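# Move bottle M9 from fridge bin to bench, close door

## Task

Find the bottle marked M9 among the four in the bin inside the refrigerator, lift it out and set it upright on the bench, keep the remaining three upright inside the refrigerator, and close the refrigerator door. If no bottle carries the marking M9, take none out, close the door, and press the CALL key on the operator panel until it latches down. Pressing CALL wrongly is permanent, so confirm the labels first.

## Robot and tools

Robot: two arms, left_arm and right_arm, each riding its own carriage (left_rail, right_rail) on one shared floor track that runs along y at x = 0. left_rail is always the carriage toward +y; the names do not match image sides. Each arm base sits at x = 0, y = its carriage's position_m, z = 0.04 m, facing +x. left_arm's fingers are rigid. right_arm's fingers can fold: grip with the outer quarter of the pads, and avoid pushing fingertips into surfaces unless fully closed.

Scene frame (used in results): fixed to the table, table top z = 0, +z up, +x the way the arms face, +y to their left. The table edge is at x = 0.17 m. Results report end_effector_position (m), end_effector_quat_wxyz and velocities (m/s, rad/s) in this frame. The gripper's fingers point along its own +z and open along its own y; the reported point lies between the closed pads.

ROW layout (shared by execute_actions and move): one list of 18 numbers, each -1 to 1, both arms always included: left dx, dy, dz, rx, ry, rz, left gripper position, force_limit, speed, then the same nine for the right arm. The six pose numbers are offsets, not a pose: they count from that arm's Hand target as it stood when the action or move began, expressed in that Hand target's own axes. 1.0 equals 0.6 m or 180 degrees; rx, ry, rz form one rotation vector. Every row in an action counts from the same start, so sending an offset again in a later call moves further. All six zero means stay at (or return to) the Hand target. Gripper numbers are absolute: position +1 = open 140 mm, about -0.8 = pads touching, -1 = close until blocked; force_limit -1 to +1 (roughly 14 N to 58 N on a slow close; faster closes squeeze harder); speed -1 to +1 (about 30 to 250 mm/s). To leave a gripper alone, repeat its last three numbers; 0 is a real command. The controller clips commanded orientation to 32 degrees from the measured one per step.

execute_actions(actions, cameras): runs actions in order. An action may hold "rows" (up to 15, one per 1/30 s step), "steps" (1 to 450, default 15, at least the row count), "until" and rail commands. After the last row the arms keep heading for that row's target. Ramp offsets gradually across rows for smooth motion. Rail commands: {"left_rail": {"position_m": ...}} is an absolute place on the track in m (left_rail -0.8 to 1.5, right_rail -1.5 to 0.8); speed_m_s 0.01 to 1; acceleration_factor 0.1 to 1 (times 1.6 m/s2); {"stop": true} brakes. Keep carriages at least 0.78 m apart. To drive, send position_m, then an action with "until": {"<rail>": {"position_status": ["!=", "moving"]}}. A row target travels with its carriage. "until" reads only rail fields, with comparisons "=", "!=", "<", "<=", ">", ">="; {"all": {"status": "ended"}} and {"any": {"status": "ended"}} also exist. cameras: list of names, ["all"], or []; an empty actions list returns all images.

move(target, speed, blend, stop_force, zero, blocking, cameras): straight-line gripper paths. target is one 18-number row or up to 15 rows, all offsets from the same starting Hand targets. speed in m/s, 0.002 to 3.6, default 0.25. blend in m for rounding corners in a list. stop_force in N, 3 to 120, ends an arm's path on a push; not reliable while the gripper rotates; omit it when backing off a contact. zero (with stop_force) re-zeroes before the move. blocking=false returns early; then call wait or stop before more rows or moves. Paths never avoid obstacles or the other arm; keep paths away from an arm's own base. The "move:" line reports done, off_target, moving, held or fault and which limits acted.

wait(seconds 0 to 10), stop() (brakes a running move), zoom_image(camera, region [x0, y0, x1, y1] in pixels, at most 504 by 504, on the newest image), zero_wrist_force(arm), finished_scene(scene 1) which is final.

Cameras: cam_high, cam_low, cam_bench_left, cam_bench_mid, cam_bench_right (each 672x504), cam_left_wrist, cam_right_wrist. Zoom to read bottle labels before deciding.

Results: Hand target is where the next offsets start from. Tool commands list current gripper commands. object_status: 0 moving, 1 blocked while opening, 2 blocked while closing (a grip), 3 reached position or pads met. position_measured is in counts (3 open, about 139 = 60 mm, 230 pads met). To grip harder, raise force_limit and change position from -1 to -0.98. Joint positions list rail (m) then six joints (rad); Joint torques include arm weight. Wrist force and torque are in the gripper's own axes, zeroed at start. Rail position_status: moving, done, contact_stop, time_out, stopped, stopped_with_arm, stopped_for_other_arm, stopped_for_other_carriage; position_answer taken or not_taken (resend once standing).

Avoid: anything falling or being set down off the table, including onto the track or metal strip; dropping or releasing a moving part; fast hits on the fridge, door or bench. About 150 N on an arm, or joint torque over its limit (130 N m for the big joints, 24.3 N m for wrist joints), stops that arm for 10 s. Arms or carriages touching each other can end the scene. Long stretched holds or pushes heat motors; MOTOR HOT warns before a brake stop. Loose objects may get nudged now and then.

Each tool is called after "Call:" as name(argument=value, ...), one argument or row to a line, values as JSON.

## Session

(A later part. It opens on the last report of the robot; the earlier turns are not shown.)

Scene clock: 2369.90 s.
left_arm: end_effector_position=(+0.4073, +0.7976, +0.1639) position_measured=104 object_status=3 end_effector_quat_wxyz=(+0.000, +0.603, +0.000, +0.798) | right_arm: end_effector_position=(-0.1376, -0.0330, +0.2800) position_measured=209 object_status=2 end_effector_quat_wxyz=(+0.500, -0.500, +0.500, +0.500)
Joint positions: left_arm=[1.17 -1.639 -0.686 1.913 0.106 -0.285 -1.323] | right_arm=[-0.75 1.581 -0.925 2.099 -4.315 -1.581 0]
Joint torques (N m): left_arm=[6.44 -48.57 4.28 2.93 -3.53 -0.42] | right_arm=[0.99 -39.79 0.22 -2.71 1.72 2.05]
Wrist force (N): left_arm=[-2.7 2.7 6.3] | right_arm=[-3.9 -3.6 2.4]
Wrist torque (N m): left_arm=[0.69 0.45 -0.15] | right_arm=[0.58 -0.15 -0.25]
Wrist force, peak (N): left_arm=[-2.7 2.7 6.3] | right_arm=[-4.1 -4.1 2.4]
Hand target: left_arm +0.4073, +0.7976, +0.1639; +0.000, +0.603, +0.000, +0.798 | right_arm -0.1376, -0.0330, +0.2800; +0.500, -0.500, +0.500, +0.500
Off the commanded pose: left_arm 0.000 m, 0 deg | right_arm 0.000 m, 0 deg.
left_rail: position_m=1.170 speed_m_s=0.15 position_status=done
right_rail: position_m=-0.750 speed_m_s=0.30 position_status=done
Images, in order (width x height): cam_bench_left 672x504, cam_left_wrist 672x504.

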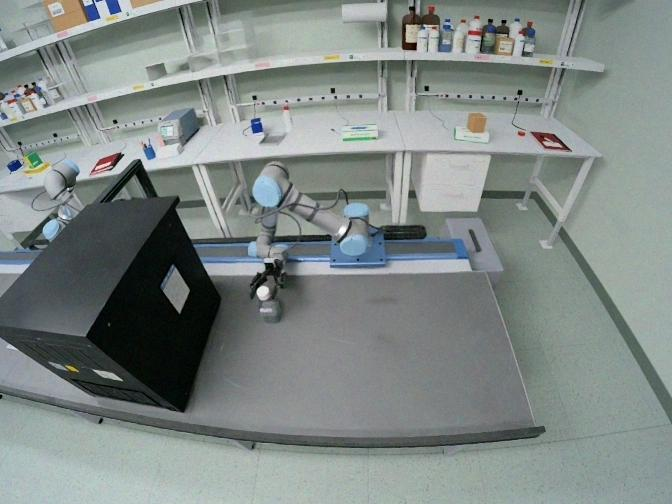

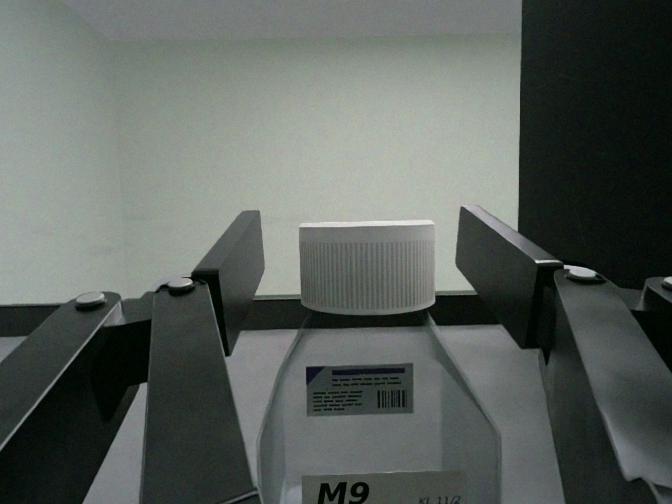

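Call:
move(
  target=[
    [0.0728,0,-0.2566,0,0,0,0.2,-1,-1, 0,0,0,0,0,0,-1,-0.05,-1],
    [0.313,0,-0.2566,0,0,0,0.2,-1,-1, 0,0,0,0,0,0,-1,-0.05,-1],
  ],
  speed=[0.06,0.12],
  blend=[0.01,0],
  cameras=["cam_left_wrist", "cam_bench_left"],
)

Scene clock: 2448.80 s.
left_arm: end_effector_position=(+0.2080, +0.7975, +0.3025) position_measured=104 object_status=3 end_effector_quat_wxyz=(+0.000, +0.603, +0.000, +0.798) | right_arm: end_effector_position=(-0.1376, -0.0330, +0.2800) position_measured=209 object_status=2 end_effector_quat_wxyz=(+0.500, -0.500, +0.500, +0.500)
Joint positions: left_arm=[1.17 -2.166 -1.22 2.071 -0.383 -0.65 -0.383] | right_arm=[-0.75 1.581 -0.925 2.099 -4.315 -1.581 0]
Joint torques (N m): left_arm=[-7.8 -39.88 -19.42 4.38 -2.53 1.65] | right_arm=[4.55 -39.7 0.04 -2.67 1.98 1.9]
Wrist force (N): left_arm=[-2.4 2.1 6.5] | right_arm=[-4.1 -3.7 2.4]
Wrist torque (N m): left_arm=[0.57 0.39 -0.11] | right_arm=[0.57 -0.10 -0.24]
Wrist force, peak (N): left_arm=[-2.9 2.4 6.9] | right_arm=[-4.3 -4.1 2.3]
Hand target: left_arm +0.2079, +0.7975, +0.3026; +0.000, +0.603, +0.000, +0.798 | right_arm -0.1376, -0.0330, +0.2800; +0.500, -0.500, +0.500, +0.500
Off the commanded pose: left_arm 0.000 m, 0 deg | right_arm 0.000 m, 0 deg.
left_rail: position_m=1.170 speed_m_s=0.15 position_status=done
right_rail: position_m=-0.750 speed_m_s=0.30 position_status=done
move: done
Images, in order (width x height): cam_bench_left 672x504, cam_left_wrist 672x504.

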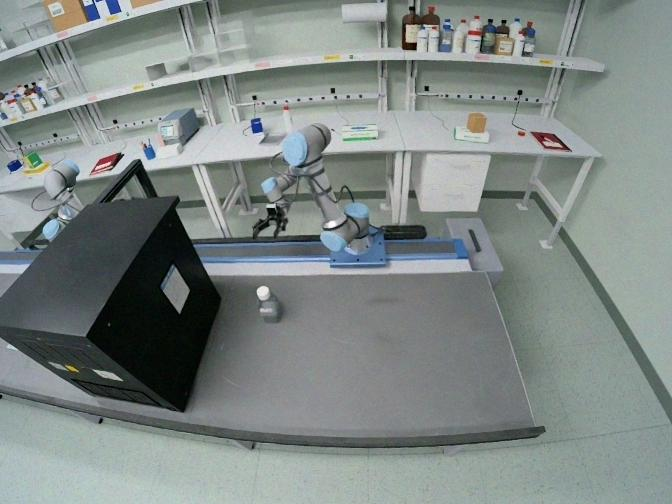

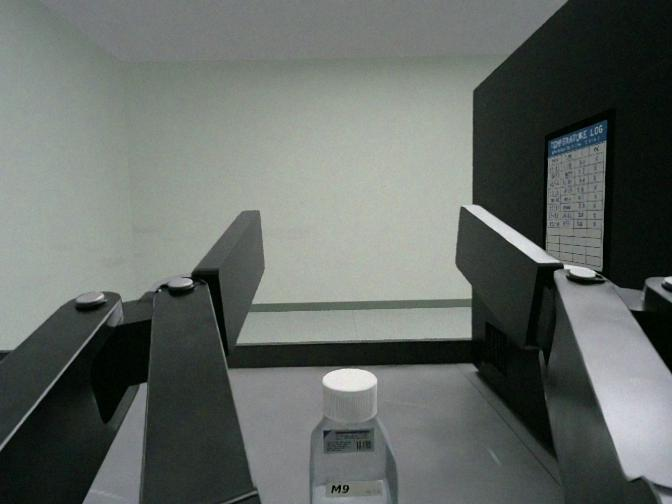

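Call:
move(
  target=[0.12,0,-0.2398,0,-0.0878,0,0.2,-1,-1, 0,0,0,0,0,0,-1,-0.05,-1],
  speed=0.15,
)

Call:
execute_actions(
  actions=[
    {"left_rail": {"position_m": 0.7, "speed_m_s": 0.2, "acceleration_factor": 0.3}, "steps": 200, "until": {"left_rail": {"position_status": ["!=", "moving"]}}},
  ],
  cameras=["cam_left_wrist"],
)

Call:
zoom_image(
  camera="cam_left_wrist",
  region=[270, 160, 470, 370],
)

Scene clock: 2463.90 s.
left_arm: end_effector_position=(+0.0499, +0.7975, +0.3325) position_measured=104 object_status=3 end_effector_quat_wxyz=(+0.000, +0.707, +0.000, +0.707) | right_arm: end_effector_position=(-0.1376, -0.0330, +0.2800) position_measured=209 object_status=2 end_effector_quat_wxyz=(+0.500, -0.500, +0.500, +0.500)
Joint positions: left_arm=[1.17 -2.479 -1.358 1.852 -0.493 -0.909 -0.001] | right_arm=[-0.75 1.581 -0.925 2.099 -4.315 -1.581 0]
Joint torques (N m): left_arm=[-8.85 -16.06 -26.62 3.71 -1.92 1.62] | right_arm=[4.35 -38.34 0.88 -2.67 1.66 1.87]
Wrist force (N): left_arm=[-1.9 2.0 5.3] | right_arm=[-4.2 -3.6 2.2]
Wrist torque (N m): left_arm=[0.51 0.39 -0.14] | right_arm=[0.57 -0.09 -0.24]
Wrist force, peak (N): left_arm=[-3.9 2.0 7.6] | right_arm=[-4.4 -3.8 2.4]
Hand target: left_arm +0.0499, +0.7975, +0.3325; +0.000, +0.707, +0.000, +0.707 | right_arm -0.1376, -0.0330, +0.2800; +0.500, -0.500, +0.500, +0.500
Off the commanded pose: left_arm 0.000 m, 0 deg | right_arm 0.000 m, 0 deg.
left_rail: position_m=1.170 speed_m_s=0.15 position_status=done
right_rail: position_m=-0.750 speed_m_s=0.30 position_status=done
move: done

Scene clock: 2466.93 s.
left_arm: end_effector_position=(+0.0499, +0.3275, +0.3325) position_measured=104 object_status=3 end_effector_quat_wxyz=(+0.000, +0.707, +0.000, +0.707) | right_arm: end_effector_position=(-0.1376, -0.0330, +0.2800) position_measured=209 object_status=2 end_effector_quat_wxyz=(+0.500, -0.500, +0.500, +0.500)
Joint positions: left_arm=[0.7 -2.48 -1.358 1.852 -0.493 -0.909 -0.001] | right_arm=[-0.75 1.581 -0.925 2.099 -4.315 -1.581 0]
Joint torques (N m): left_arm=[-4.47 -23.03 -18.11 0.69 -0.3 1.48] | right_arm=[3.76 -40.43 0.53 -2.82 1.75 1.72]
Wrist force (N): left_arm=[-1.9 2.0 5.4] | right_arm=[-4.0 -3.7 2.1]
Wrist torque (N m): left_arm=[0.50 0.39 -0.14] | right_arm=[0.55 -0.13 -0.25]
Wrist force, peak (N): left_arm=[-2.1 2.9 5.7] | right_arm=[-4.1 -4.1 2.4]
Hand target: left_arm +0.0499, +0.3275, +0.3325; +0.000, +0.707, +0.000, +0.707 | right_arm -0.1376, -0.0330, +0.2800; +0.500, -0.500, +0.500, +0.500
Tool commands: left_gripper/position=+0.2 left_gripper/force_limit=-1.0 left_gripper/speed=-1.0 right_gripper/position=-1.0 right_gripper/force_limit=-0.05 right_gripper/speed=-1.0
Off the commanded pose: left_arm 0.000 m, 0 deg | right_arm 0.000 m, 0 deg.
left_rail: position_m=0.700 speed_m_s=0.20 position_status=done
right_rail: position_m=-0.750 speed_m_s=0.30 position_status=done
Images, in order (width x height): cam_left_wrist 672x504.

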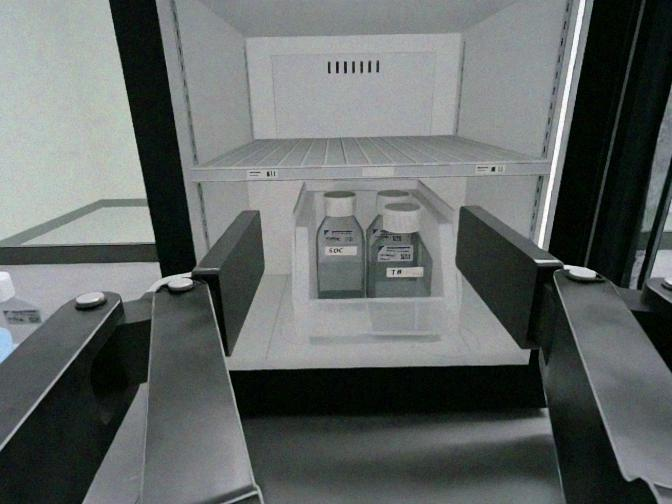

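Scaled by 2.400 from the camera's 672x504 image, which has a finer 960x720 frame.

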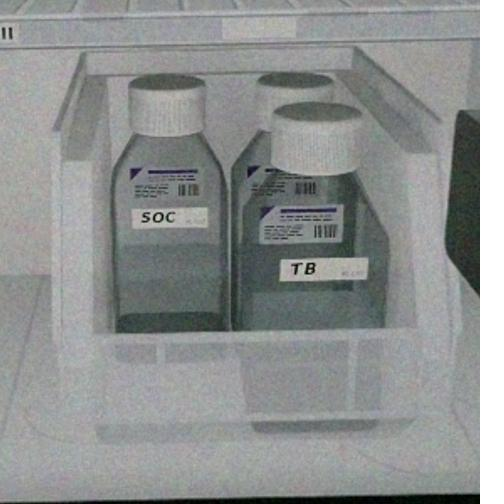

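Call:
execute_actions(
  actions=[
    {"left_rail": {"position_m": 1.05, "speed_m_s": 0.2, "acceleration_factor": 0.3}, "steps": 200, "until": {"left_rail": {"position_status": ["!=", "moving"]}}},
  ],
)

Call:
move(
  target=[0.4792,-0.1208,-0.1167,0.2806,-0.4405,-0.2806,-0.1,-1,-1, 0,0,0,0,0,0,-1,-0.05,-1],
  speed=0.2,
  cameras=["cam_bench_mid", "cam_bench_left"],
)

Scene clock: 2527.27 s.
left_arm: end_effector_position=(+0.0499, +0.6775, +0.3325) position_measured=104 object_status=3 end_effector_quat_wxyz=(+0.000, +0.707, +0.000, +0.707) | right_arm: end_effector_position=(-0.1376, -0.0330, +0.2800) position_measured=209 object_status=2 end_effector_quat_wxyz=(+0.500, -0.500, +0.500, +0.500)
Joint positions: left_arm=[1.05 -2.48 -1.358 1.852 -0.493 -0.909 -0.001] | right_arm=[-0.75 1.581 -0.925 2.099 -4.315 -1.581 0]
Joint torques (N m): left_arm=[4.09 -37.36 -10.43 2.68 0.88 0.69] | right_arm=[4.84 -39.37 0.11 -2.63 1.82 1.98]
Wrist force (N): left_arm=[-2.2 1.8 5.5] | right_arm=[-4.1 -3.6 2.1]
Wrist torque (N m): left_arm=[0.46 0.44 -0.14] | right_arm=[0.58 -0.12 -0.24]
Wrist force, peak (N): left_arm=[-2.0 2.9 5.7] | right_arm=[-4.5 -3.7 2.2]
Hand target: left_arm +0.0499, +0.6775, +0.3325; +0.000, +0.707, +0.000, +0.707 | right_arm -0.1376, -0.0330, +0.2800; +0.500, -0.500, +0.500, +0.500
Tool commands: left_gripper/position=+0.2 left_gripper/force_limit=-1.0 left_gripper/speed=-1.0 right_gripper/position=-1.0 right_gripper/force_limit=-0.05 right_gripper/speed=-1.0
Off the commanded pose: left_arm 0.000 m, 0 deg | right_arm 0.000 m, 0 deg.
left_rail: position_m=1.050 speed_m_s=0.20 position_status=done
right_rail: position_m=-0.750 speed_m_s=0.30 position_status=done

Scene clock: 2532.40 s.
left_arm: end_effector_position=(-0.0203, +0.7499, +0.6200) position_measured=141 object_status=3 end_effector_quat_wxyz=(+0.000, +0.844, +0.537, +0.001) | right_arm: end_effector_position=(-0.1376, -0.0330, +0.2800) position_measured=209 object_status=2 end_effector_quat_wxyz=(+0.500, -0.500, +0.500, +0.500)
Joint positions: left_arm=[1.05 -2.099 -1.738 0.828 -0.659 -1.57 -0.091] | right_arm=[-0.75 1.581 -0.925 2.099 -4.315 -1.581 0]
Joint torques (N m): left_arm=[6.86 -23.65 -23.88 -4.42 -1.5 -1.5] | right_arm=[5.82 -39.68 0.43 -2.74 1.45 1.88]
Wrist force (N): left_arm=[-2.3 1.2 2.5] | right_arm=[-3.8 -3.6 2.1]
Wrist torque (N m): left_arm=[0.27 0.47 0.08] | right_arm=[0.58 -0.17 -0.24]
Wrist force, peak (N): left_arm=[-2.8 1.9 5.6] | right_arm=[-4.1 -3.8 2.6]
Hand target: left_arm -0.0203, +0.7499, +0.6200; +0.000, +0.843, +0.537, +0.001 | right_arm -0.1376, -0.0330, +0.2800; +0.500, -0.500, +0.500, +0.500
Off the commanded pose: left_arm 0.000 m, 0 deg | right_arm 0.000 m, 0 deg.
left_rail: position_m=1.050 speed_m_s=0.20 position_status=done
right_rail: position_m=-0.750 speed_m_s=0.30 position_status=done
move: done
Images, in order (width x height): cam_bench_left 672x504, cam_bench_mid 672x504.

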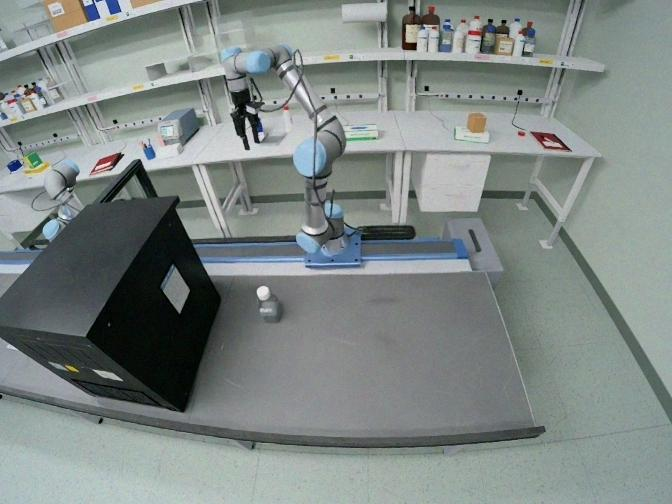

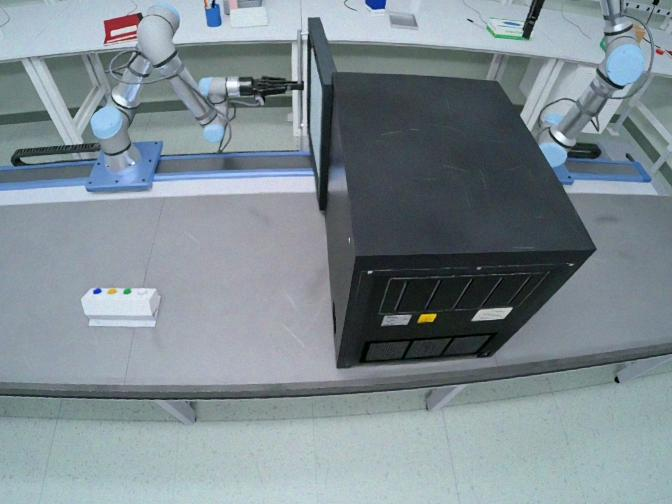

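Call:
move(
  target=[
    [0,0,0,0,0,0,-0.1,-1,-1, 0,0.0127,0.123,0.0222,0,0,-1,-0.05,-1],
    [0,0,0,0,0,0,-0.1,-1,-1, 0,0.0045,0.2515,0.0444,0,0,-1,-0.05,-1],
  ],
  speed=0.05,
  blend=[0.01,0],
  stop_force=40,
  cameras=["cam_right_wrist", "cam_bench_mid"],
)

Scene clock: 2542.90 s.
left_arm: end_effector_position=(-0.0203, +0.7499, +0.6200) position_measured=141 object_status=3 end_effector_quat_wxyz=(+0.000, +0.843, +0.537, +0.001) | right_arm: end_effector_position=(-0.1403, +0.1179, +0.2800) position_measured=209 object_status=2 end_effector_quat_wxyz=(+0.534, -0.464, +0.534, +0.464)
Joint positions: left_arm=[1.05 -2.099 -1.738 0.828 -0.66 -1.57 -0.091] | right_arm=[-0.75 1.659 -0.713 1.585 -4.013 -1.799 0]
Joint torques (N m): left_arm=[7.41 -22.79 -20.76 -4.5 -1.65 -0.84] | right_arm=[-12.66 -35.95 -18.56 1.93 -10.79 1.13]
Wrist force (N): left_arm=[-2.5 1.1 2.0] | right_arm=[-9.7 31.0 1.7]
Wrist torque (N m): left_arm=[0.25 0.51 0.08] | right_arm=[0.20 -0.21 -0.11]
Wrist force, peak (N): left_arm=[-2.4 1.2 2.3] | right_arm=[-9.4 38.2 0.9]
Hand target: left_arm -0.0203, +0.7499, +0.6200; +0.000, +0.843, +0.537, +0.001 | right_arm -0.1403, +0.1179, +0.2800; +0.534, -0.464, +0.534, +0.464
Off the commanded pose: left_arm 0.000 m, 0 deg | right_arm 0.000 m, 0 deg.
left_rail: position_m=1.050 speed_m_s=0.20 position_status=done
right_rail: position_m=-0.750 speed_m_s=0.30 position_status=done
move: done
Images, in order (width x height): cam_bench_mid 672x504, cam_right_wrist 672x504.

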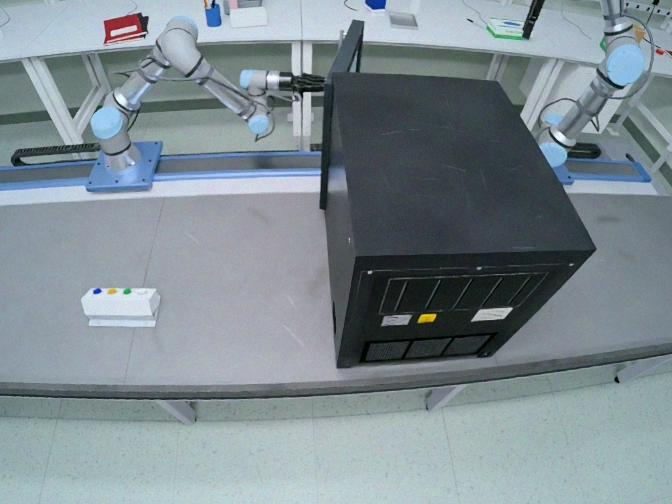

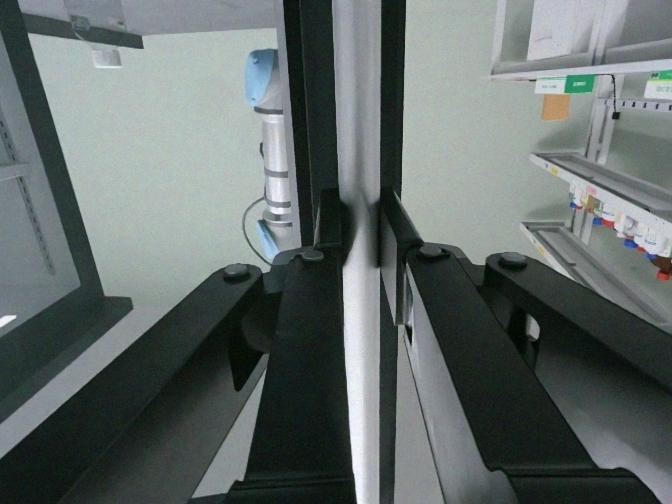

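Call:
move(
  target=[
    [0,0,0,0,0,0,-0.1,-1,-1, 0,-0.01,0.1285,0.0278,0,0,-1,-0.05,-1],
    [0,0,0,0,0,0,-0.1,-1,-1, 0,-0.0445,0.2525,0.0556,0,0,-1,-0.05,-1],
    [0,0,0,0,0,0,-0.1,-1,-1, 0,-0.0698,0.3117,0.0667,0,0,-1,-0.05,-1],
  ],
  speed=0.05,
  blend=[0.01,0.01,0],
  stop_force=50,
  cameras=["cam_right_wrist", "cam_bench_mid"],
)

Scene clock: 2562.93 s.
left_arm: end_effector_position=(-0.0203, +0.7499, +0.6200) position_measured=141 object_status=3 end_effector_quat_wxyz=(+0.000, +0.843, +0.537, +0.001) | right_arm: end_effector_position=(-0.0741, +0.2978, +0.2800) position_measured=209 object_status=2 end_effector_quat_wxyz=(+0.578, -0.407, +0.578, +0.407)
Joint positions: left_arm=[1.05 -2.099 -1.738 0.828 -0.66 -1.57 -0.091] | right_arm=[-0.75 1.631 -0.317 0.722 -3.547 -1.976 0]
Joint torques (N m): left_arm=[8.3 -22.67 -10.8 -4.38 -1.56 0.44] | right_arm=[-22.73 -44.75 -22.39 1.82 -10.96 -2.22]
Wrist force (N): left_arm=[-2.2 1.2 2.4] | right_arm=[-12.8 31.3 8.9]
Wrist torque (N m): left_arm=[0.26 0.45 0.08] | right_arm=[0.31 -0.31 -0.07]
Wrist force, peak (N): left_arm=[-2.4 1.0 2.5] | right_arm=[-17.9 38.4 10.2]
Hand target: left_arm -0.0203, +0.7499, +0.6200; +0.000, +0.843, +0.537, +0.001 | right_arm -0.0728, +0.2973, +0.2800; +0.579, -0.406, +0.579, +0.406
Off the commanded pose: left_arm 0.000 m, 0 deg | right_arm 0.001 m, 0 deg.
left_rail: position_m=1.050 speed_m_s=0.20 position_status=done
right_rail: position_m=-0.750 speed_m_s=0.30 position_status=done
move: done
Images, in order (width x height): cam_bench_mid 672x504, cam_right_wrist 672x504.

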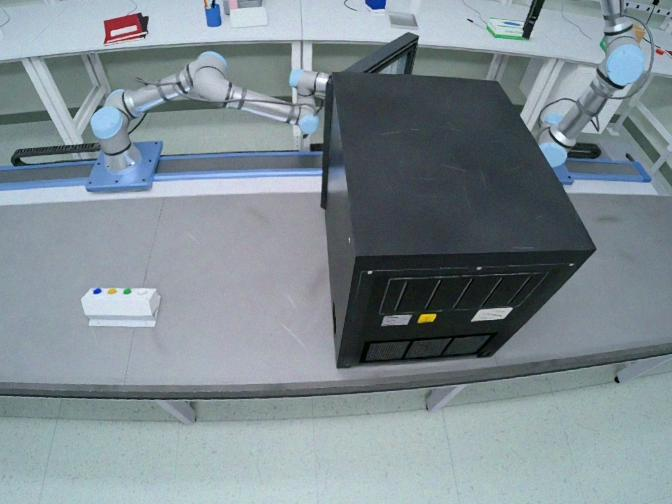

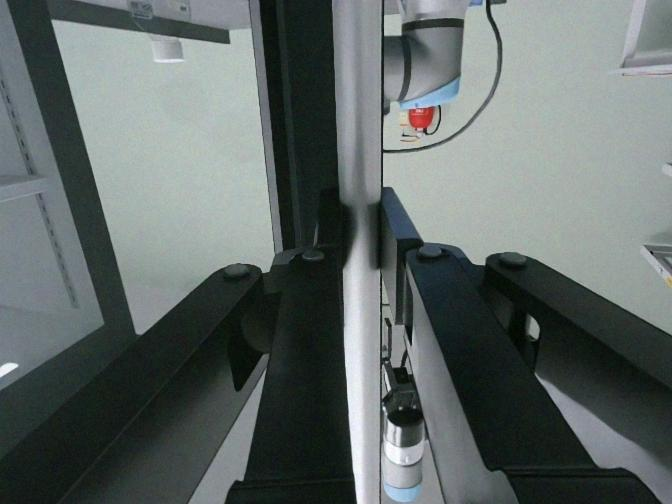

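Call:
execute_actions(
  actions=[
    {"rows": [[0,0,0,0,0,0,-0.1,-1,-1, 0,0.001,0,0,0,0,-1,-0.05,-1],[0,0,0,0,0,0,-0.1,-1,-1, 0,0.002,0,0,0,0,-1,-0.05,-1]], "steps": 20},
    {"left_rail": {"position_m": 0.8, "speed_m_s": 0.15, "acceleration_factor": 0.3}, "steps": 200, "until": {"left_rail": {"position_status": ["!=", "moving"]}}},
  ],
)

Call:
move(
  target=[0,0,0,0,0,-0.4917,-0.1,-1,-1, 0,0,0,0,0,0,-1,-0.05,-1],
  speed=0.25,
)

Call:
move(
  target=[0,0,0,0,0,-0.4917,-0.1,-1,-1, 0,0,0,0,0,0,-1,-0.05,-1],
  speed=0.25,
  cameras=["cam_left_wrist", "cam_right_wrist", "cam_bench_mid"],
)

Scene clock: 2582.37 s.
left_arm: end_effector_position=(-0.0204, +0.4999, +0.6200) position_measured=141 object_status=3 end_effector_quat_wxyz=(+0.000, +0.843, +0.537, +0.001) | right_arm: end_effector_position=(-0.0742, +0.2978, +0.2800) position_measured=209 object_status=2 end_effector_quat_wxyz=(+0.579, -0.406, +0.579, +0.406)
Joint positions: left_arm=[0.8 -2.099 -1.738 0.828 -0.66 -1.57 -0.091] | right_arm=[-0.75 1.633 -0.314 0.717 -3.544 -1.981 0]
Joint torques (N m): left_arm=[1.8 -5.29 -10.32 -3.73 1.06 0.77] | right_arm=[-12.81 -45.94 -21.65 1.63 -10.78 -1.93]
Wrist force (N): left_arm=[-2.2 1.3 2.2] | right_arm=[-12.9 31.1 8.7]
Wrist torque (N m): left_arm=[0.29 0.45 0.08] | right_arm=[0.24 -0.29 -0.08]
Wrist force, peak (N): left_arm=[-3.3 1.4 2.0] | right_arm=[-13.4 37.3 9.7]
Hand target: left_arm -0.0203, +0.4999, +0.6200; +0.000, +0.843, +0.537, +0.001 | right_arm -0.0739, +0.2977, +0.2800; +0.579, -0.406, +0.579, +0.406
Off the commanded pose: left_arm 0.000 m, 0 deg | right_arm 0.000 m, 0 deg.
left_rail: position_m=0.800 speed_m_s=0.15 position_status=done
right_rail: position_m=-0.750 speed_m_s=0.30 position_status=done

Scene clock: 2586.07 s.
left_arm: end_effector_position=(-0.0203, +0.4999, +0.6200) position_measured=141 object_status=3 end_effector_quat_wxyz=(+0.001, +0.229, +0.973, +0.000) | right_arm: end_effector_position=(-0.0742, +0.2978, +0.2800) position_measured=209 object_status=2 end_effector_quat_wxyz=(+0.579, -0.406, +0.579, +0.406)
Joint positions: left_arm=[0.8 -2.099 -1.738 0.828 -0.66 -1.57 -1.636] | right_arm=[-0.75 1.633 -0.314 0.717 -3.544 -1.981 0]
Joint torques (N m): left_arm=[-7.43 -22.66 -7.57 -1.44 1.59 -1.27] | right_arm=[-12.34 -46.41 -21.89 1.9 -10.84 -2.09]
Wrist force (N): left_arm=[-2.1 1.2 2.2] | right_arm=[-12.8 31.0 8.6]
Wrist torque (N m): left_arm=[0.28 0.44 0.08] | right_arm=[0.23 -0.32 -0.08]
Wrist force, peak (N): left_arm=[-2.4 1.2 2.4] | right_arm=[-13.1 31.4 9.0]
Hand target: left_arm -0.0203, +0.4999, +0.6200; +0.001, +0.229, +0.973, +0.000 | right_arm -0.0739, +0.2977, +0.2800; +0.579, -0.406, +0.579, +0.406
Off the commanded pose: left_arm 0.000 m, 0 deg | right_arm 0.000 m, 0 deg.
left_rail: position_m=0.800 speed_m_s=0.15 position_status=done
right_rail: position_m=-0.750 speed_m_s=0.30 position_status=done
move: done

Scene clock: 2589.77 s.
left_arm: end_effector_position=(-0.0203, +0.4999, +0.6200) position_measured=141 object_status=3 end_effector_quat_wxyz=(+0.001, -0.515, +0.857, +0.000) | right_arm: end_effector_position=(-0.0742, +0.2978, +0.2800) position_measured=209 object_status=2 end_effector_quat_wxyz=(+0.579, -0.406, +0.579, +0.406)
Joint positions: left_arm=[0.8 -2.099 -1.738 0.828 -0.66 -1.57 -3.181] | right_arm=[-0.75 1.633 -0.314 0.717 -3.544 -1.981 0]
Joint torques (N m): left_arm=[-7.34 -23.15 -7.06 -1.46 1.53 -1.33] | right_arm=[-12.67 -46.25 -22.16 1.74 -10.65 -2.15]
Wrist force (N): left_arm=[-1.9 1.3 2.1] | right_arm=[-13.0 31.0 8.8]
Wrist torque (N m): left_arm=[0.29 0.41 0.09] | right_arm=[0.24 -0.27 -0.08]
Wrist force, peak (N): left_arm=[-2.3 1.3 2.4] | right_arm=[-13.0 31.4 8.7]
Hand target: left_arm -0.0203, +0.4999, +0.6200; +0.001, -0.515, +0.857, +0.000 | right_arm -0.0739, +0.2977, +0.2800; +0.579, -0.406, +0.579, +0.406
Off the commanded pose: left_arm 0.000 m, 0 deg | right_arm 0.000 m, 0 deg.
left_rail: position_m=0.800 speed_m_s=0.15 position_status=done
right_rail: position_m=-0.750 speed_m_s=0.30 position_status=done
move: done
Images, in order (width x height): cam_bench_mid 672x504, cam_left_wrist 672x504, cam_right_wrist 672x504.

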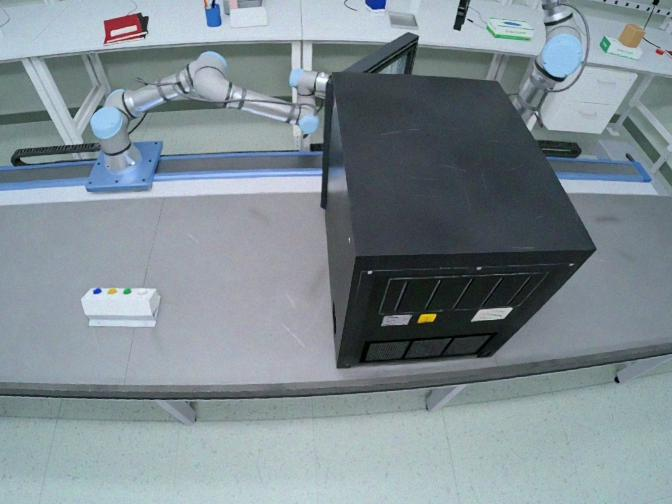

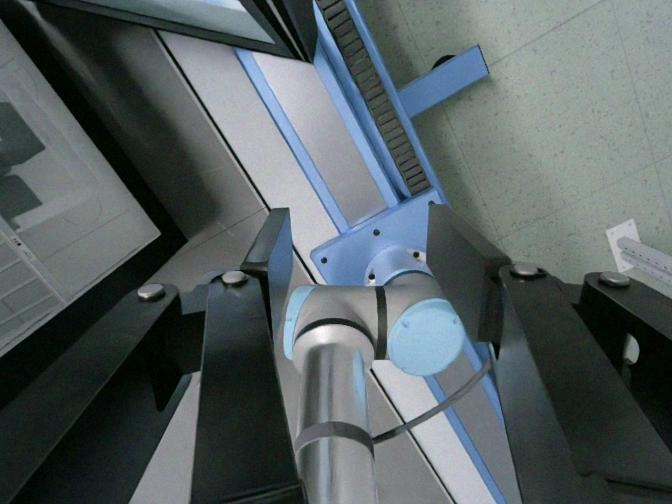

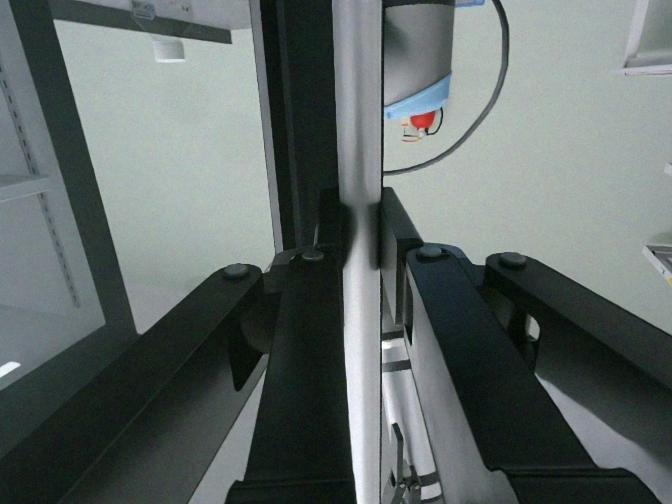

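Call:
execute_actions(
  actions=[
    {"left_rail": {"position_m": 0.7, "speed_m_s": 0.1, "acceleration_factor": 0.3}, "steps": 200, "until": {"left_rail": {"position_status": ["!=", "moving"]}}},
  ],
)

Call:
move(
  target=[0.1563,0.0032,0,0,0,0.0667,-0.1,-1,-1, 0,0,0,0,0,0,-1,-0.05,-1],
  speed=0.1,
  cameras=["cam_left_wrist", "cam_right_wrist"],
)

Scene clock: 2612.20 s.
left_arm: end_effector_position=(-0.0203, +0.4000, +0.6200) position_measured=141 object_status=3 end_effector_quat_wxyz=(+0.001, -0.515, +0.857, +0.000) | right_arm: end_effector_position=(-0.0742, +0.2978, +0.2800) position_measured=209 object_status=2 end_effector_quat_wxyz=(+0.579, -0.406, +0.579, +0.406)
Joint positions: left_arm=[0.7 -2.099 -1.738 0.828 -0.66 -1.57 -3.181] | right_arm=[-0.75 1.633 -0.314 0.717 -3.544 -1.981 0]
Joint torques (N m): left_arm=[-5.53 0.89 -9.8 -2.51 0.96 -1.23] | right_arm=[-12.94 -46.47 -20 1.75 -10.83 -1.99]
Wrist force (N): left_arm=[-2.2 1.4 1.8] | right_arm=[-12.7 31.2 8.5]
Wrist torque (N m): left_arm=[0.31 0.46 0.09] | right_arm=[0.26 -0.34 -0.08]
Wrist force, peak (N): left_arm=[-3.2 1.9 2.3] | right_arm=[-13.0 31.4 8.9]
Hand target: left_arm -0.0203, +0.3999, +0.6200; +0.001, -0.515, +0.857, +0.000 | right_arm -0.0739, +0.2977, +0.2800; +0.579, -0.406, +0.579, +0.406
Tool commands: left_gripper/position=-0.1 left_gripper/force_limit=-1.0 left_gripper/speed=-1.0 right_gripper/position=-1.0 right_gripper/force_limit=-0.05 right_gripper/speed=-1.0
Off the commanded pose: left_arm 0.000 m, 0 deg | right_arm 0.000 m, 0 deg.
left_rail: position_m=0.700 speed_m_s=0.10 position_status=done
right_rail: position_m=-0.750 speed_m_s=0.30 position_status=done

Scene clock: 2613.77 s.
left_arm: end_effector_position=(-0.0661, +0.3180, +0.6199) position_measured=141 object_status=3 end_effector_quat_wxyz=(+0.001, -0.423, +0.906, +0.000) | right_arm: end_effector_position=(-0.0742, +0.2978, +0.2800) position_measured=209 object_status=2 end_effector_quat_wxyz=(+0.579, -0.406, +0.579, +0.406)
Joint positions: left_arm=[0.7 -2.094 -1.532 0.645 -0.683 -1.57 -2.966] | right_arm=[-0.75 1.633 -0.314 0.717 -3.544 -1.981 0]
Joint torques (N m): left_arm=[7.07 -8.05 -22.4 -1.46 -1.59 1.68] | right_arm=[-13.25 -47.42 -20.93 1.42 -10.58 -2]
Wrist force (N): left_arm=[-2.0 1.1 2.3] | right_arm=[-13.0 30.8 8.5]
Wrist torque (N m): left_arm=[0.25 0.42 -0.07] | right_arm=[0.19 -0.28 -0.08]
Wrist force, peak (N): left_arm=[-3.0 1.2 2.1] | right_arm=[-13.1 31.4 8.7]
Hand target: left_arm -0.0661, +0.3180, +0.6199; +0.001, -0.423, +0.906, +0.000 | right_arm -0.0739, +0.2977, +0.2800; +0.579, -0.406, +0.579, +0.406
Off the commanded pose: left_arm 0.000 m, 0 deg | right_arm 0.000 m, 0 deg.
left_rail: position_m=0.700 speed_m_s=0.10 position_status=done
right_rail: position_m=-0.750 speed_m_s=0.30 position_status=done
move: done
Images, in order (width x height): cam_left_wrist 672x504, cam_right_wrist 672x504.

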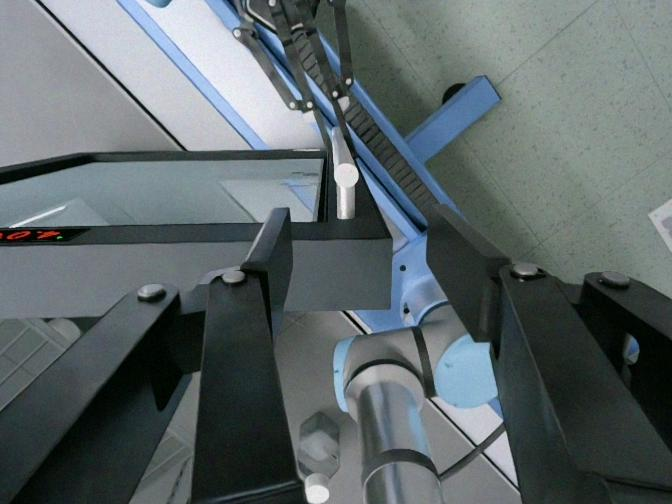

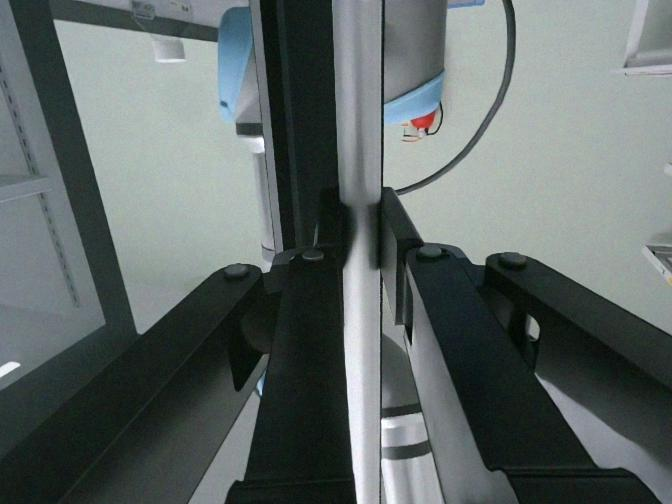

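Call:
move(
  target=[
    [0.01,0,0.1,0,0,0,-0.1,-1,-1, 0,0,0,0,0,0,-1,-0.05,-1],
    [0.01,0,0.2415,0,0,0,-0.1,-1,-1, 0,0,0,0,0,0,-1,-0.05,-1],
  ],
  speed=[0.06,0.04],
  stop_force=8,
  cameras=["cam_left_wrist", "cam_right_wrist"],
)

Call:
zoom_image(
  camera="cam_left_wrist",
  region=[250, 160, 470, 380],
)

Scene clock: 2645.43 s.
left_arm: end_effector_position=(-0.0697, +0.3135, +0.4750) position_measured=141 object_status=3 end_effector_quat_wxyz=(+0.001, -0.423, +0.906, +0.000) | right_arm: end_effector_position=(-0.0742, +0.2978, +0.2800) position_measured=209 object_status=2 end_effector_quat_wxyz=(+0.579, -0.406, +0.579, +0.406)
Joint positions: left_arm=[0.7 -2.096 -1.772 1.331 -1.129 -1.57 -2.969] | right_arm=[-0.75 1.633 -0.314 0.717 -3.544 -1.981 0]
Joint torques (N m): left_arm=[-0.89 -27.74 -13.34 -4.58 1.56 -0.78] | right_arm=[-14.5 -47.11 -18.91 1.5 -10.79 -1.68]
Wrist force (N): left_arm=[-2.1 1.5 2.1] | right_arm=[-12.8 31.0 8.5]
Wrist torque (N m): left_arm=[0.31 0.44 0.07] | right_arm=[0.23 -0.31 -0.08]
Wrist force, peak (N): left_arm=[-2.3 1.5 2.7] | right_arm=[-12.8 31.6 8.6]
Hand target: left_arm -0.0697, +0.3135, +0.4750; +0.001, -0.423, +0.906, +0.000 | right_arm -0.0739, +0.2977, +0.2800; +0.579, -0.406, +0.579, +0.406
Off the commanded pose: left_arm 0.000 m, 0 deg | right_arm 0.000 m, 0 deg.
left_rail: position_m=0.700 speed_m_s=0.10 position_status=done
right_rail: position_m=-0.750 speed_m_s=0.30 position_status=done
move: done
Images, in order (width x height): cam_left_wrist 672x504, cam_right_wrist 672x504.

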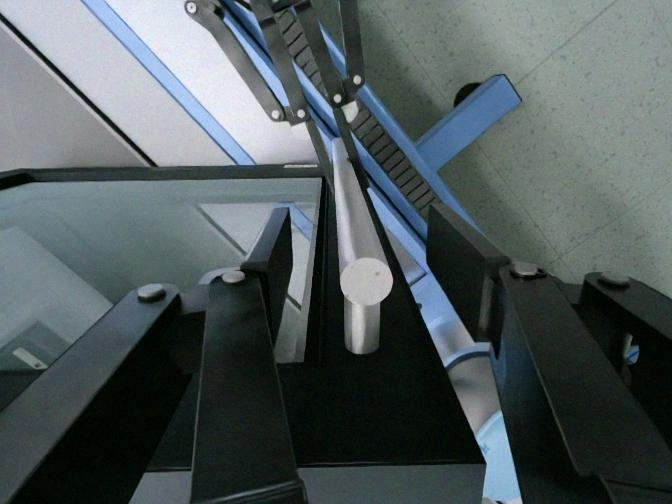

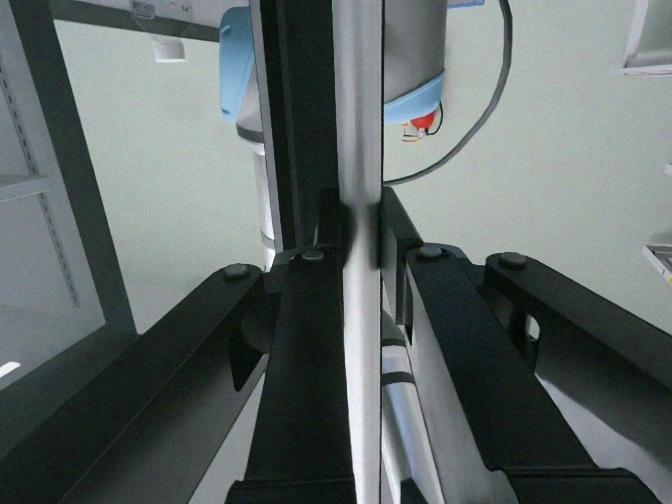

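Scaled by 2.291 from the camera's 672x504 image, which has a finer 960x720 frame.

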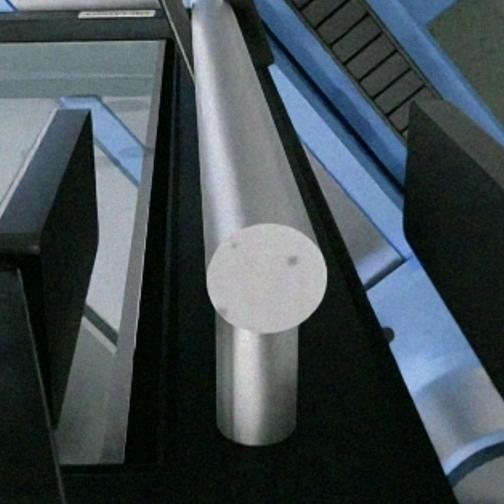

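Call:
execute_actions(
  actions=[
    {"rows": [[-0.002,-0.0022,0,0,0,0,-0.1,-1,-1, 0,0,0,0,0,0,-1,-0.05,-1],[-0.0042,-0.0043,0,0,0,0,-0.1,-1,-1, 0,0,0,0,0,0,-1,-0.05,-1]], "steps": 30},
    {"rows": [[0,0,0,0,0,0,-1,0,-1, 0,0,0,0,0,0,-1,-0.05,-1]], "steps": 90},
  ],
  cameras=["cam_left_wrist"],
)

Scene clock: 2661.30 s.
left_arm: end_effector_position=(-0.0661, +0.3138, +0.4750) position_measured=209 object_status=2 end_effector_quat_wxyz=(+0.001, -0.423, +0.906, +0.000) | right_arm: end_effector_position=(-0.0741, +0.2977, +0.2800) position_measured=209 object_status=2 end_effector_quat_wxyz=(+0.579, -0.406, +0.579, +0.406)
Joint positions: left_arm=[0.7 -2.088 -1.774 1.333 -1.129 -1.57 -2.961] | right_arm=[-0.75 1.633 -0.314 0.717 -3.544 -1.981 0]
Joint torques (N m): left_arm=[7.81 -12.91 -13.71 -4.73 4.96 0.25] | right_arm=[-13.75 -46.67 -18.59 1.33 -10.73 -1.64]
Wrist force (N): left_arm=[-3.1 12.7 -4.3] | right_arm=[-12.7 31.1 6.4]
Wrist torque (N m): left_arm=[0.46 0.51 0.02] | right_arm=[0.20 -0.26 -0.08]
Wrist force, peak (N): left_arm=[-3.2 12.7 -4.8] | right_arm=[-12.8 32.0 7.9]
Hand target: left_arm -0.0661, +0.3138, +0.4750; +0.001, -0.423, +0.906, +0.000 | right_arm -0.0739, +0.2977, +0.2800; +0.579, -0.406, +0.579, +0.406
Off the commanded pose: left_arm 0.000 m, 0 deg | right_arm 0.000 m, 0 deg.
left_rail: position_m=0.700 speed_m_s=0.10 position_status=done
right_rail: position_m=-0.750 speed_m_s=0.30 position_status=done
Images, in order (width x height): cam_left_wrist 672x504.

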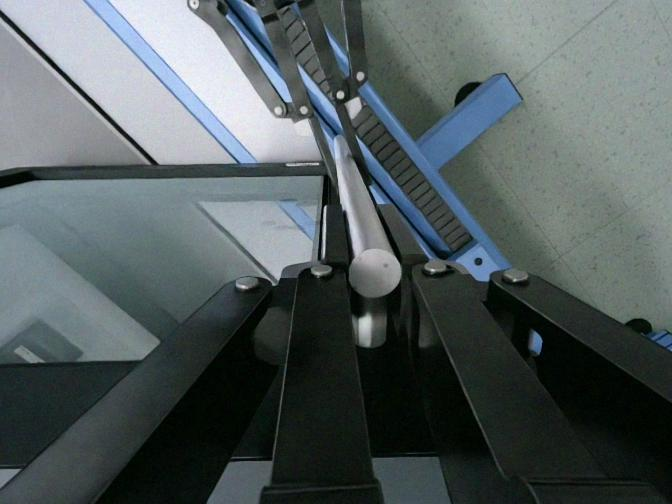

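Call:
execute_actions(
  actions=[
    {"rows": [[0,0,0,0,0,0,-1,0,-1, 0,0,0,0,0,0,-0.1,-1,-1]], "steps": 75},
  ],
  cameras=["cam_right_wrist"],
)

Call:
move(
  target=[0,0,0,0,0,0,-1,0,-1, 0,0,-0.25,0,0,0,-0.1,-1,-1],
  speed=0.08,
  cameras=["cam_right_wrist", "cam_left_wrist"],
)

Scene clock: 2671.30 s.
left_arm: end_effector_position=(-0.0661, +0.3138, +0.4750) position_measured=209 object_status=2 end_effector_quat_wxyz=(+0.001, -0.423, +0.906, +0.000) | right_arm: end_effector_position=(-0.0739, +0.2977, +0.2800) position_measured=141 object_status=3 end_effector_quat_wxyz=(+0.579, -0.406, +0.579, +0.406)
Joint positions: left_arm=[0.7 -2.088 -1.774 1.333 -1.129 -1.57 -2.961] | right_arm=[-0.75 1.633 -0.314 0.717 -3.544 -1.982 0]
Joint torques (N m): left_arm=[7.48 -2.45 -14.18 -1.67 3.56 -0.46] | right_arm=[12.63 -76.77 -21.11 -3.93 2.05 -1.05]
Wrist force (N): left_arm=[-1.5 17.9 -6.9] | right_arm=[1.8 3.5 0.5]
Wrist torque (N m): left_arm=[0.52 0.45 0.06] | right_arm=[0.59 -0.38 -0.23]
Wrist force, peak (N): left_arm=[-5.6 17.5 -7.7] | right_arm=[-12.6 31.8 7.3]
Hand target: left_arm -0.0661, +0.3138, +0.4750; +0.001, -0.423, +0.906, +0.000 | right_arm -0.0739, +0.2977, +0.2800; +0.579, -0.406, +0.579, +0.406
Off the commanded pose: left_arm 0.000 m, 0 deg | right_arm 0.000 m, 0 deg.
left_rail: position_m=0.700 speed_m_s=0.10 position_status=done
right_rail: position_m=-0.750 speed_m_s=0.30 position_status=done
Images, in order (width x height): cam_right_wrist 672x504.

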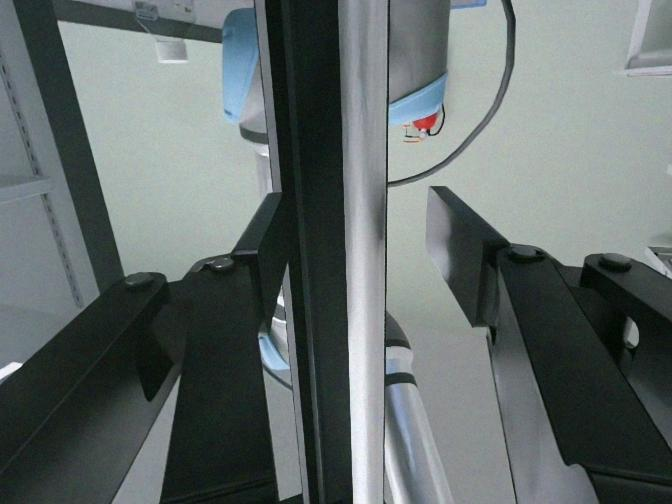

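Scene clock: 2673.70 s.
left_arm: end_effector_position=(-0.0661, +0.3138, +0.4750) position_measured=209 object_status=2 end_effector_quat_wxyz=(+0.001, -0.423, +0.906, +0.000) | right_arm: end_effector_position=(-0.1252, +0.1568, +0.2800) position_measured=141 object_status=3 end_effector_quat_wxyz=(+0.579, -0.406, +0.579, +0.406)
Joint positions: left_arm=[0.7 -2.088 -1.774 1.333 -1.129 -1.57 -2.961] | right_arm=[-0.75 1.727 -0.599 1.33 -3.873 -2.076 0]
Joint torques (N m): left_arm=[7.77 -2.86 -14.46 -1.58 5.05 -0.43] | right_arm=[11.96 -66.88 -8.12 -3.87 -2.42 1.95]
Wrist force (N): left_arm=[-1.4 18.1 -7.0] | right_arm=[1.3 3.2 0.2]
Wrist torque (N m): left_arm=[0.55 0.43 0.06] | right_arm=[0.56 -0.27 -0.24]
Wrist force, peak (N): left_arm=[-1.5 18.3 -7.0] | right_arm=[1.5 3.4 1.4]
Hand target: left_arm -0.0661, +0.3138, +0.4750; +0.001, -0.423, +0.906, +0.000 | right_arm -0.1252, +0.1567, +0.2800; +0.579, -0.406, +0.579, +0.406
Off the commanded pose: left_arm 0.000 m, 0 deg | right_arm 0.000 m, 0 deg.
left_rail: position_m=0.700 speed_m_s=0.10 position_status=done
right_rail: position_m=-0.750 speed_m_s=0.30 position_status=done
move: done
Images, in order (width x height): cam_left_wrist 672x504, cam_right_wrist 672x504.

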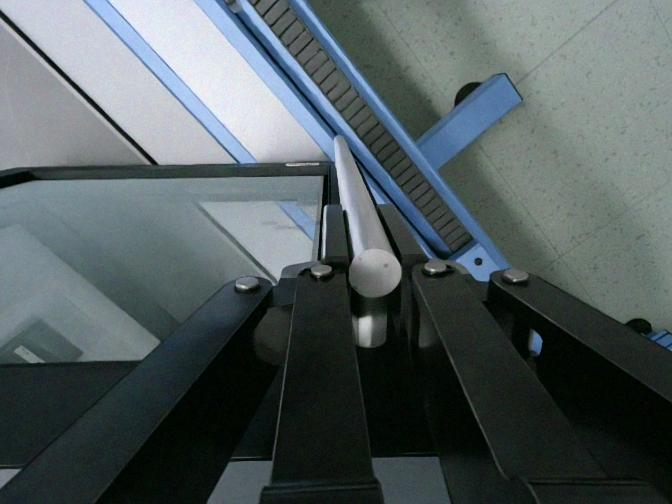

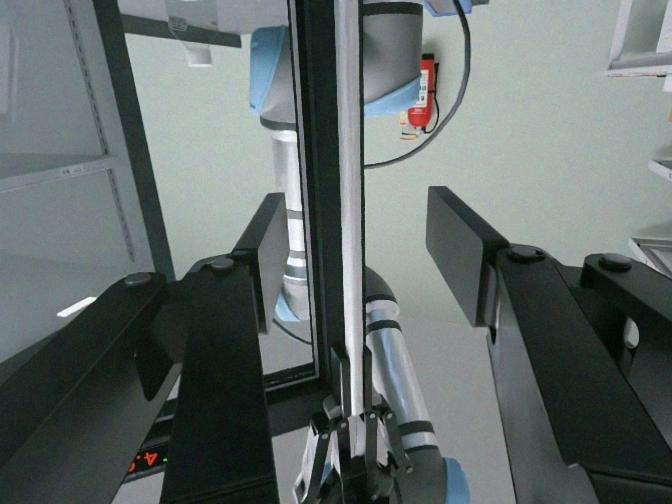

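Call:
move(
  target=[0,0,0,0,0,0,-1,0,-1, 0,0,-0.25,0,0,0,-0.1,-1,-1],
  speed=0.12,
)

Call:
move(
  target=[
    [-0.0643,0.0048,0,0,0,0.0278,-1,0,-1, 0,0,0,0,0,0,-0.1,-1,-1],
    [-0.1288,0.0025,0,0,0,0.0556,-1,0,-1, 0,0,0,0,0,0,-0.1,-1,-1],
    [-0.1928,-0.0052,0,0,0,0.0833,-1,0,-1, 0,0,0,0,0,0,-0.1,-1,-1],
    [-0.2560,-0.0185,0,0,0,0.1111,-1,0,-1, 0,0,0,0,0,0,-0.1,-1,-1],
    [-0.3177,-0.0372,0,0,0,0.1389,-1,0,-1, 0,0,0,0,0,0,-0.1,-1,-1],
  ],
  speed=0.05,
  blend=[0.01,0.01,0.01,0.01,0],
  stop_force=60,
  cameras=["cam_left_wrist", "cam_bench_mid"],
)

Scene clock: 2707.70 s.
left_arm: end_effector_position=(-0.0661, +0.3138, +0.4750) position_measured=209 object_status=2 end_effector_quat_wxyz=(+0.001, -0.423, +0.906, +0.000) | right_arm: end_effector_position=(-0.1765, +0.0158, +0.2800) position_measured=141 object_status=3 end_effector_quat_wxyz=(+0.579, -0.406, +0.579, +0.406)
Joint positions: left_arm=[0.7 -2.088 -1.774 1.333 -1.129 -1.57 -2.961] | right_arm=[-0.75 1.865 -0.769 1.714 -4.086 -2.214 0]
Joint torques (N m): left_arm=[7.57 -2.55 -14.74 -1.59 5.77 -0.44] | right_arm=[11.83 -58.27 -6.08 -3.72 -2.44 0.95]
Wrist force (N): left_arm=[-1.3 17.9 -7.1] | right_arm=[1.2 3.4 0.6]
Wrist torque (N m): left_arm=[0.52 0.43 0.06] | right_arm=[0.59 -0.22 -0.25]
Wrist force, peak (N): left_arm=[-1.7 18.2 -7.2] | right_arm=[1.2 3.8 0.4]
Hand target: left_arm -0.0661, +0.3138, +0.4750; +0.001, -0.423, +0.906, +0.000 | right_arm -0.1765, +0.0158, +0.2800; +0.579, -0.406, +0.579, +0.406
Off the commanded pose: left_arm 0.000 m, 0 deg | right_arm 0.000 m, 0 deg.
left_rail: position_m=0.700 speed_m_s=0.10 position_status=done
right_rail: position_m=-0.750 speed_m_s=0.30 position_status=done
move: done

Scene clock: 2713.00 s.
left_arm: end_effector_position=(+0.0735, +0.4454, +0.4753) position_measured=209 object_status=2 end_effector_quat_wxyz=(+0.001, -0.216, +0.976, +0.000) | right_arm: end_effector_position=(-0.1765, +0.0158, +0.2800) position_measured=141 object_status=3 end_effector_quat_wxyz=(+0.579, -0.406, +0.579, +0.406)
Joint positions: left_arm=[0.7 -1.818 -2.066 1.501 -1.005 -1.57 -2.255] | right_arm=[-0.75 1.865 -0.769 1.714 -4.086 -2.214 0]
Joint torques (N m): left_arm=[7.69 -17.14 -17.9 -3.23 -1.83 1.59] | right_arm=[11.23 -56.79 -5.29 -3.59 -2.29 1.36]
Wrist force (N): left_arm=[-4.1 2.4 14.6] | right_arm=[1.4 3.3 0.5]
Wrist torque (N m): left_arm=[0.34 0.62 -0.06] | right_arm=[0.57 -0.25 -0.23]
Wrist force, peak (N): left_arm=[-0.7 21.8 -7.2] | right_arm=[1.5 3.8 0.6]
Hand target: left_arm +0.0735, +0.4454, +0.4753; +0.001, -0.216, +0.976, +0.000 | right_arm -0.1765, +0.0158, +0.2800; +0.579, -0.406, +0.579, +0.406
Off the commanded pose: left_arm 0.000 m, 0 deg | right_arm 0.000 m, 0 deg.
left_rail: position_m=0.700 speed_m_s=0.10 position_status=done
right_rail: position_m=-0.750 speed_m_s=0.30 position_status=done
move: done
Images, in order (width x height): cam_bench_mid 672x504, cam_left_wrist 672x504.

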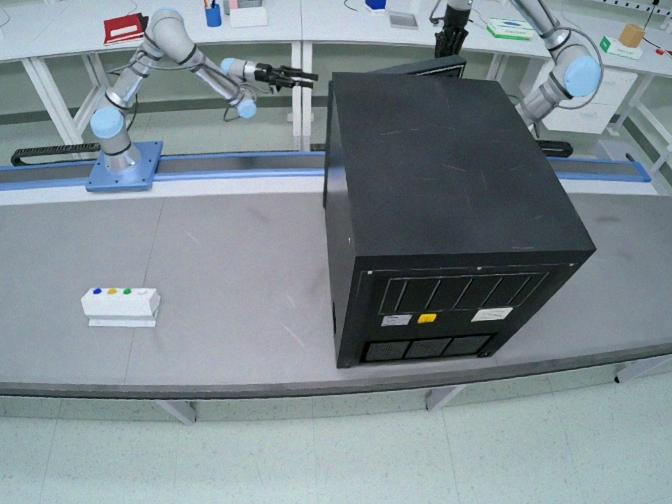

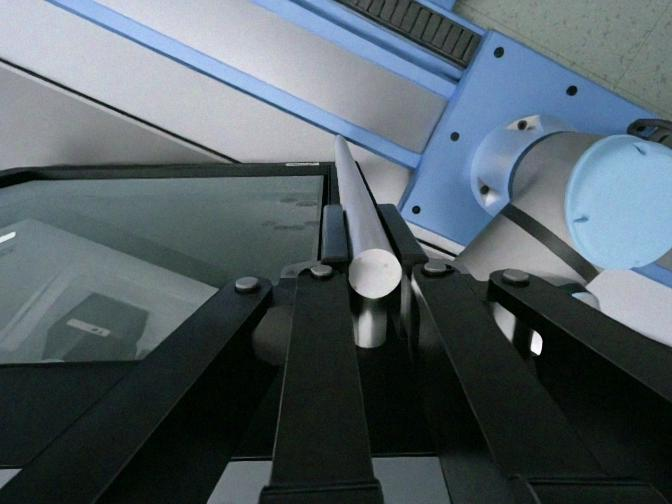

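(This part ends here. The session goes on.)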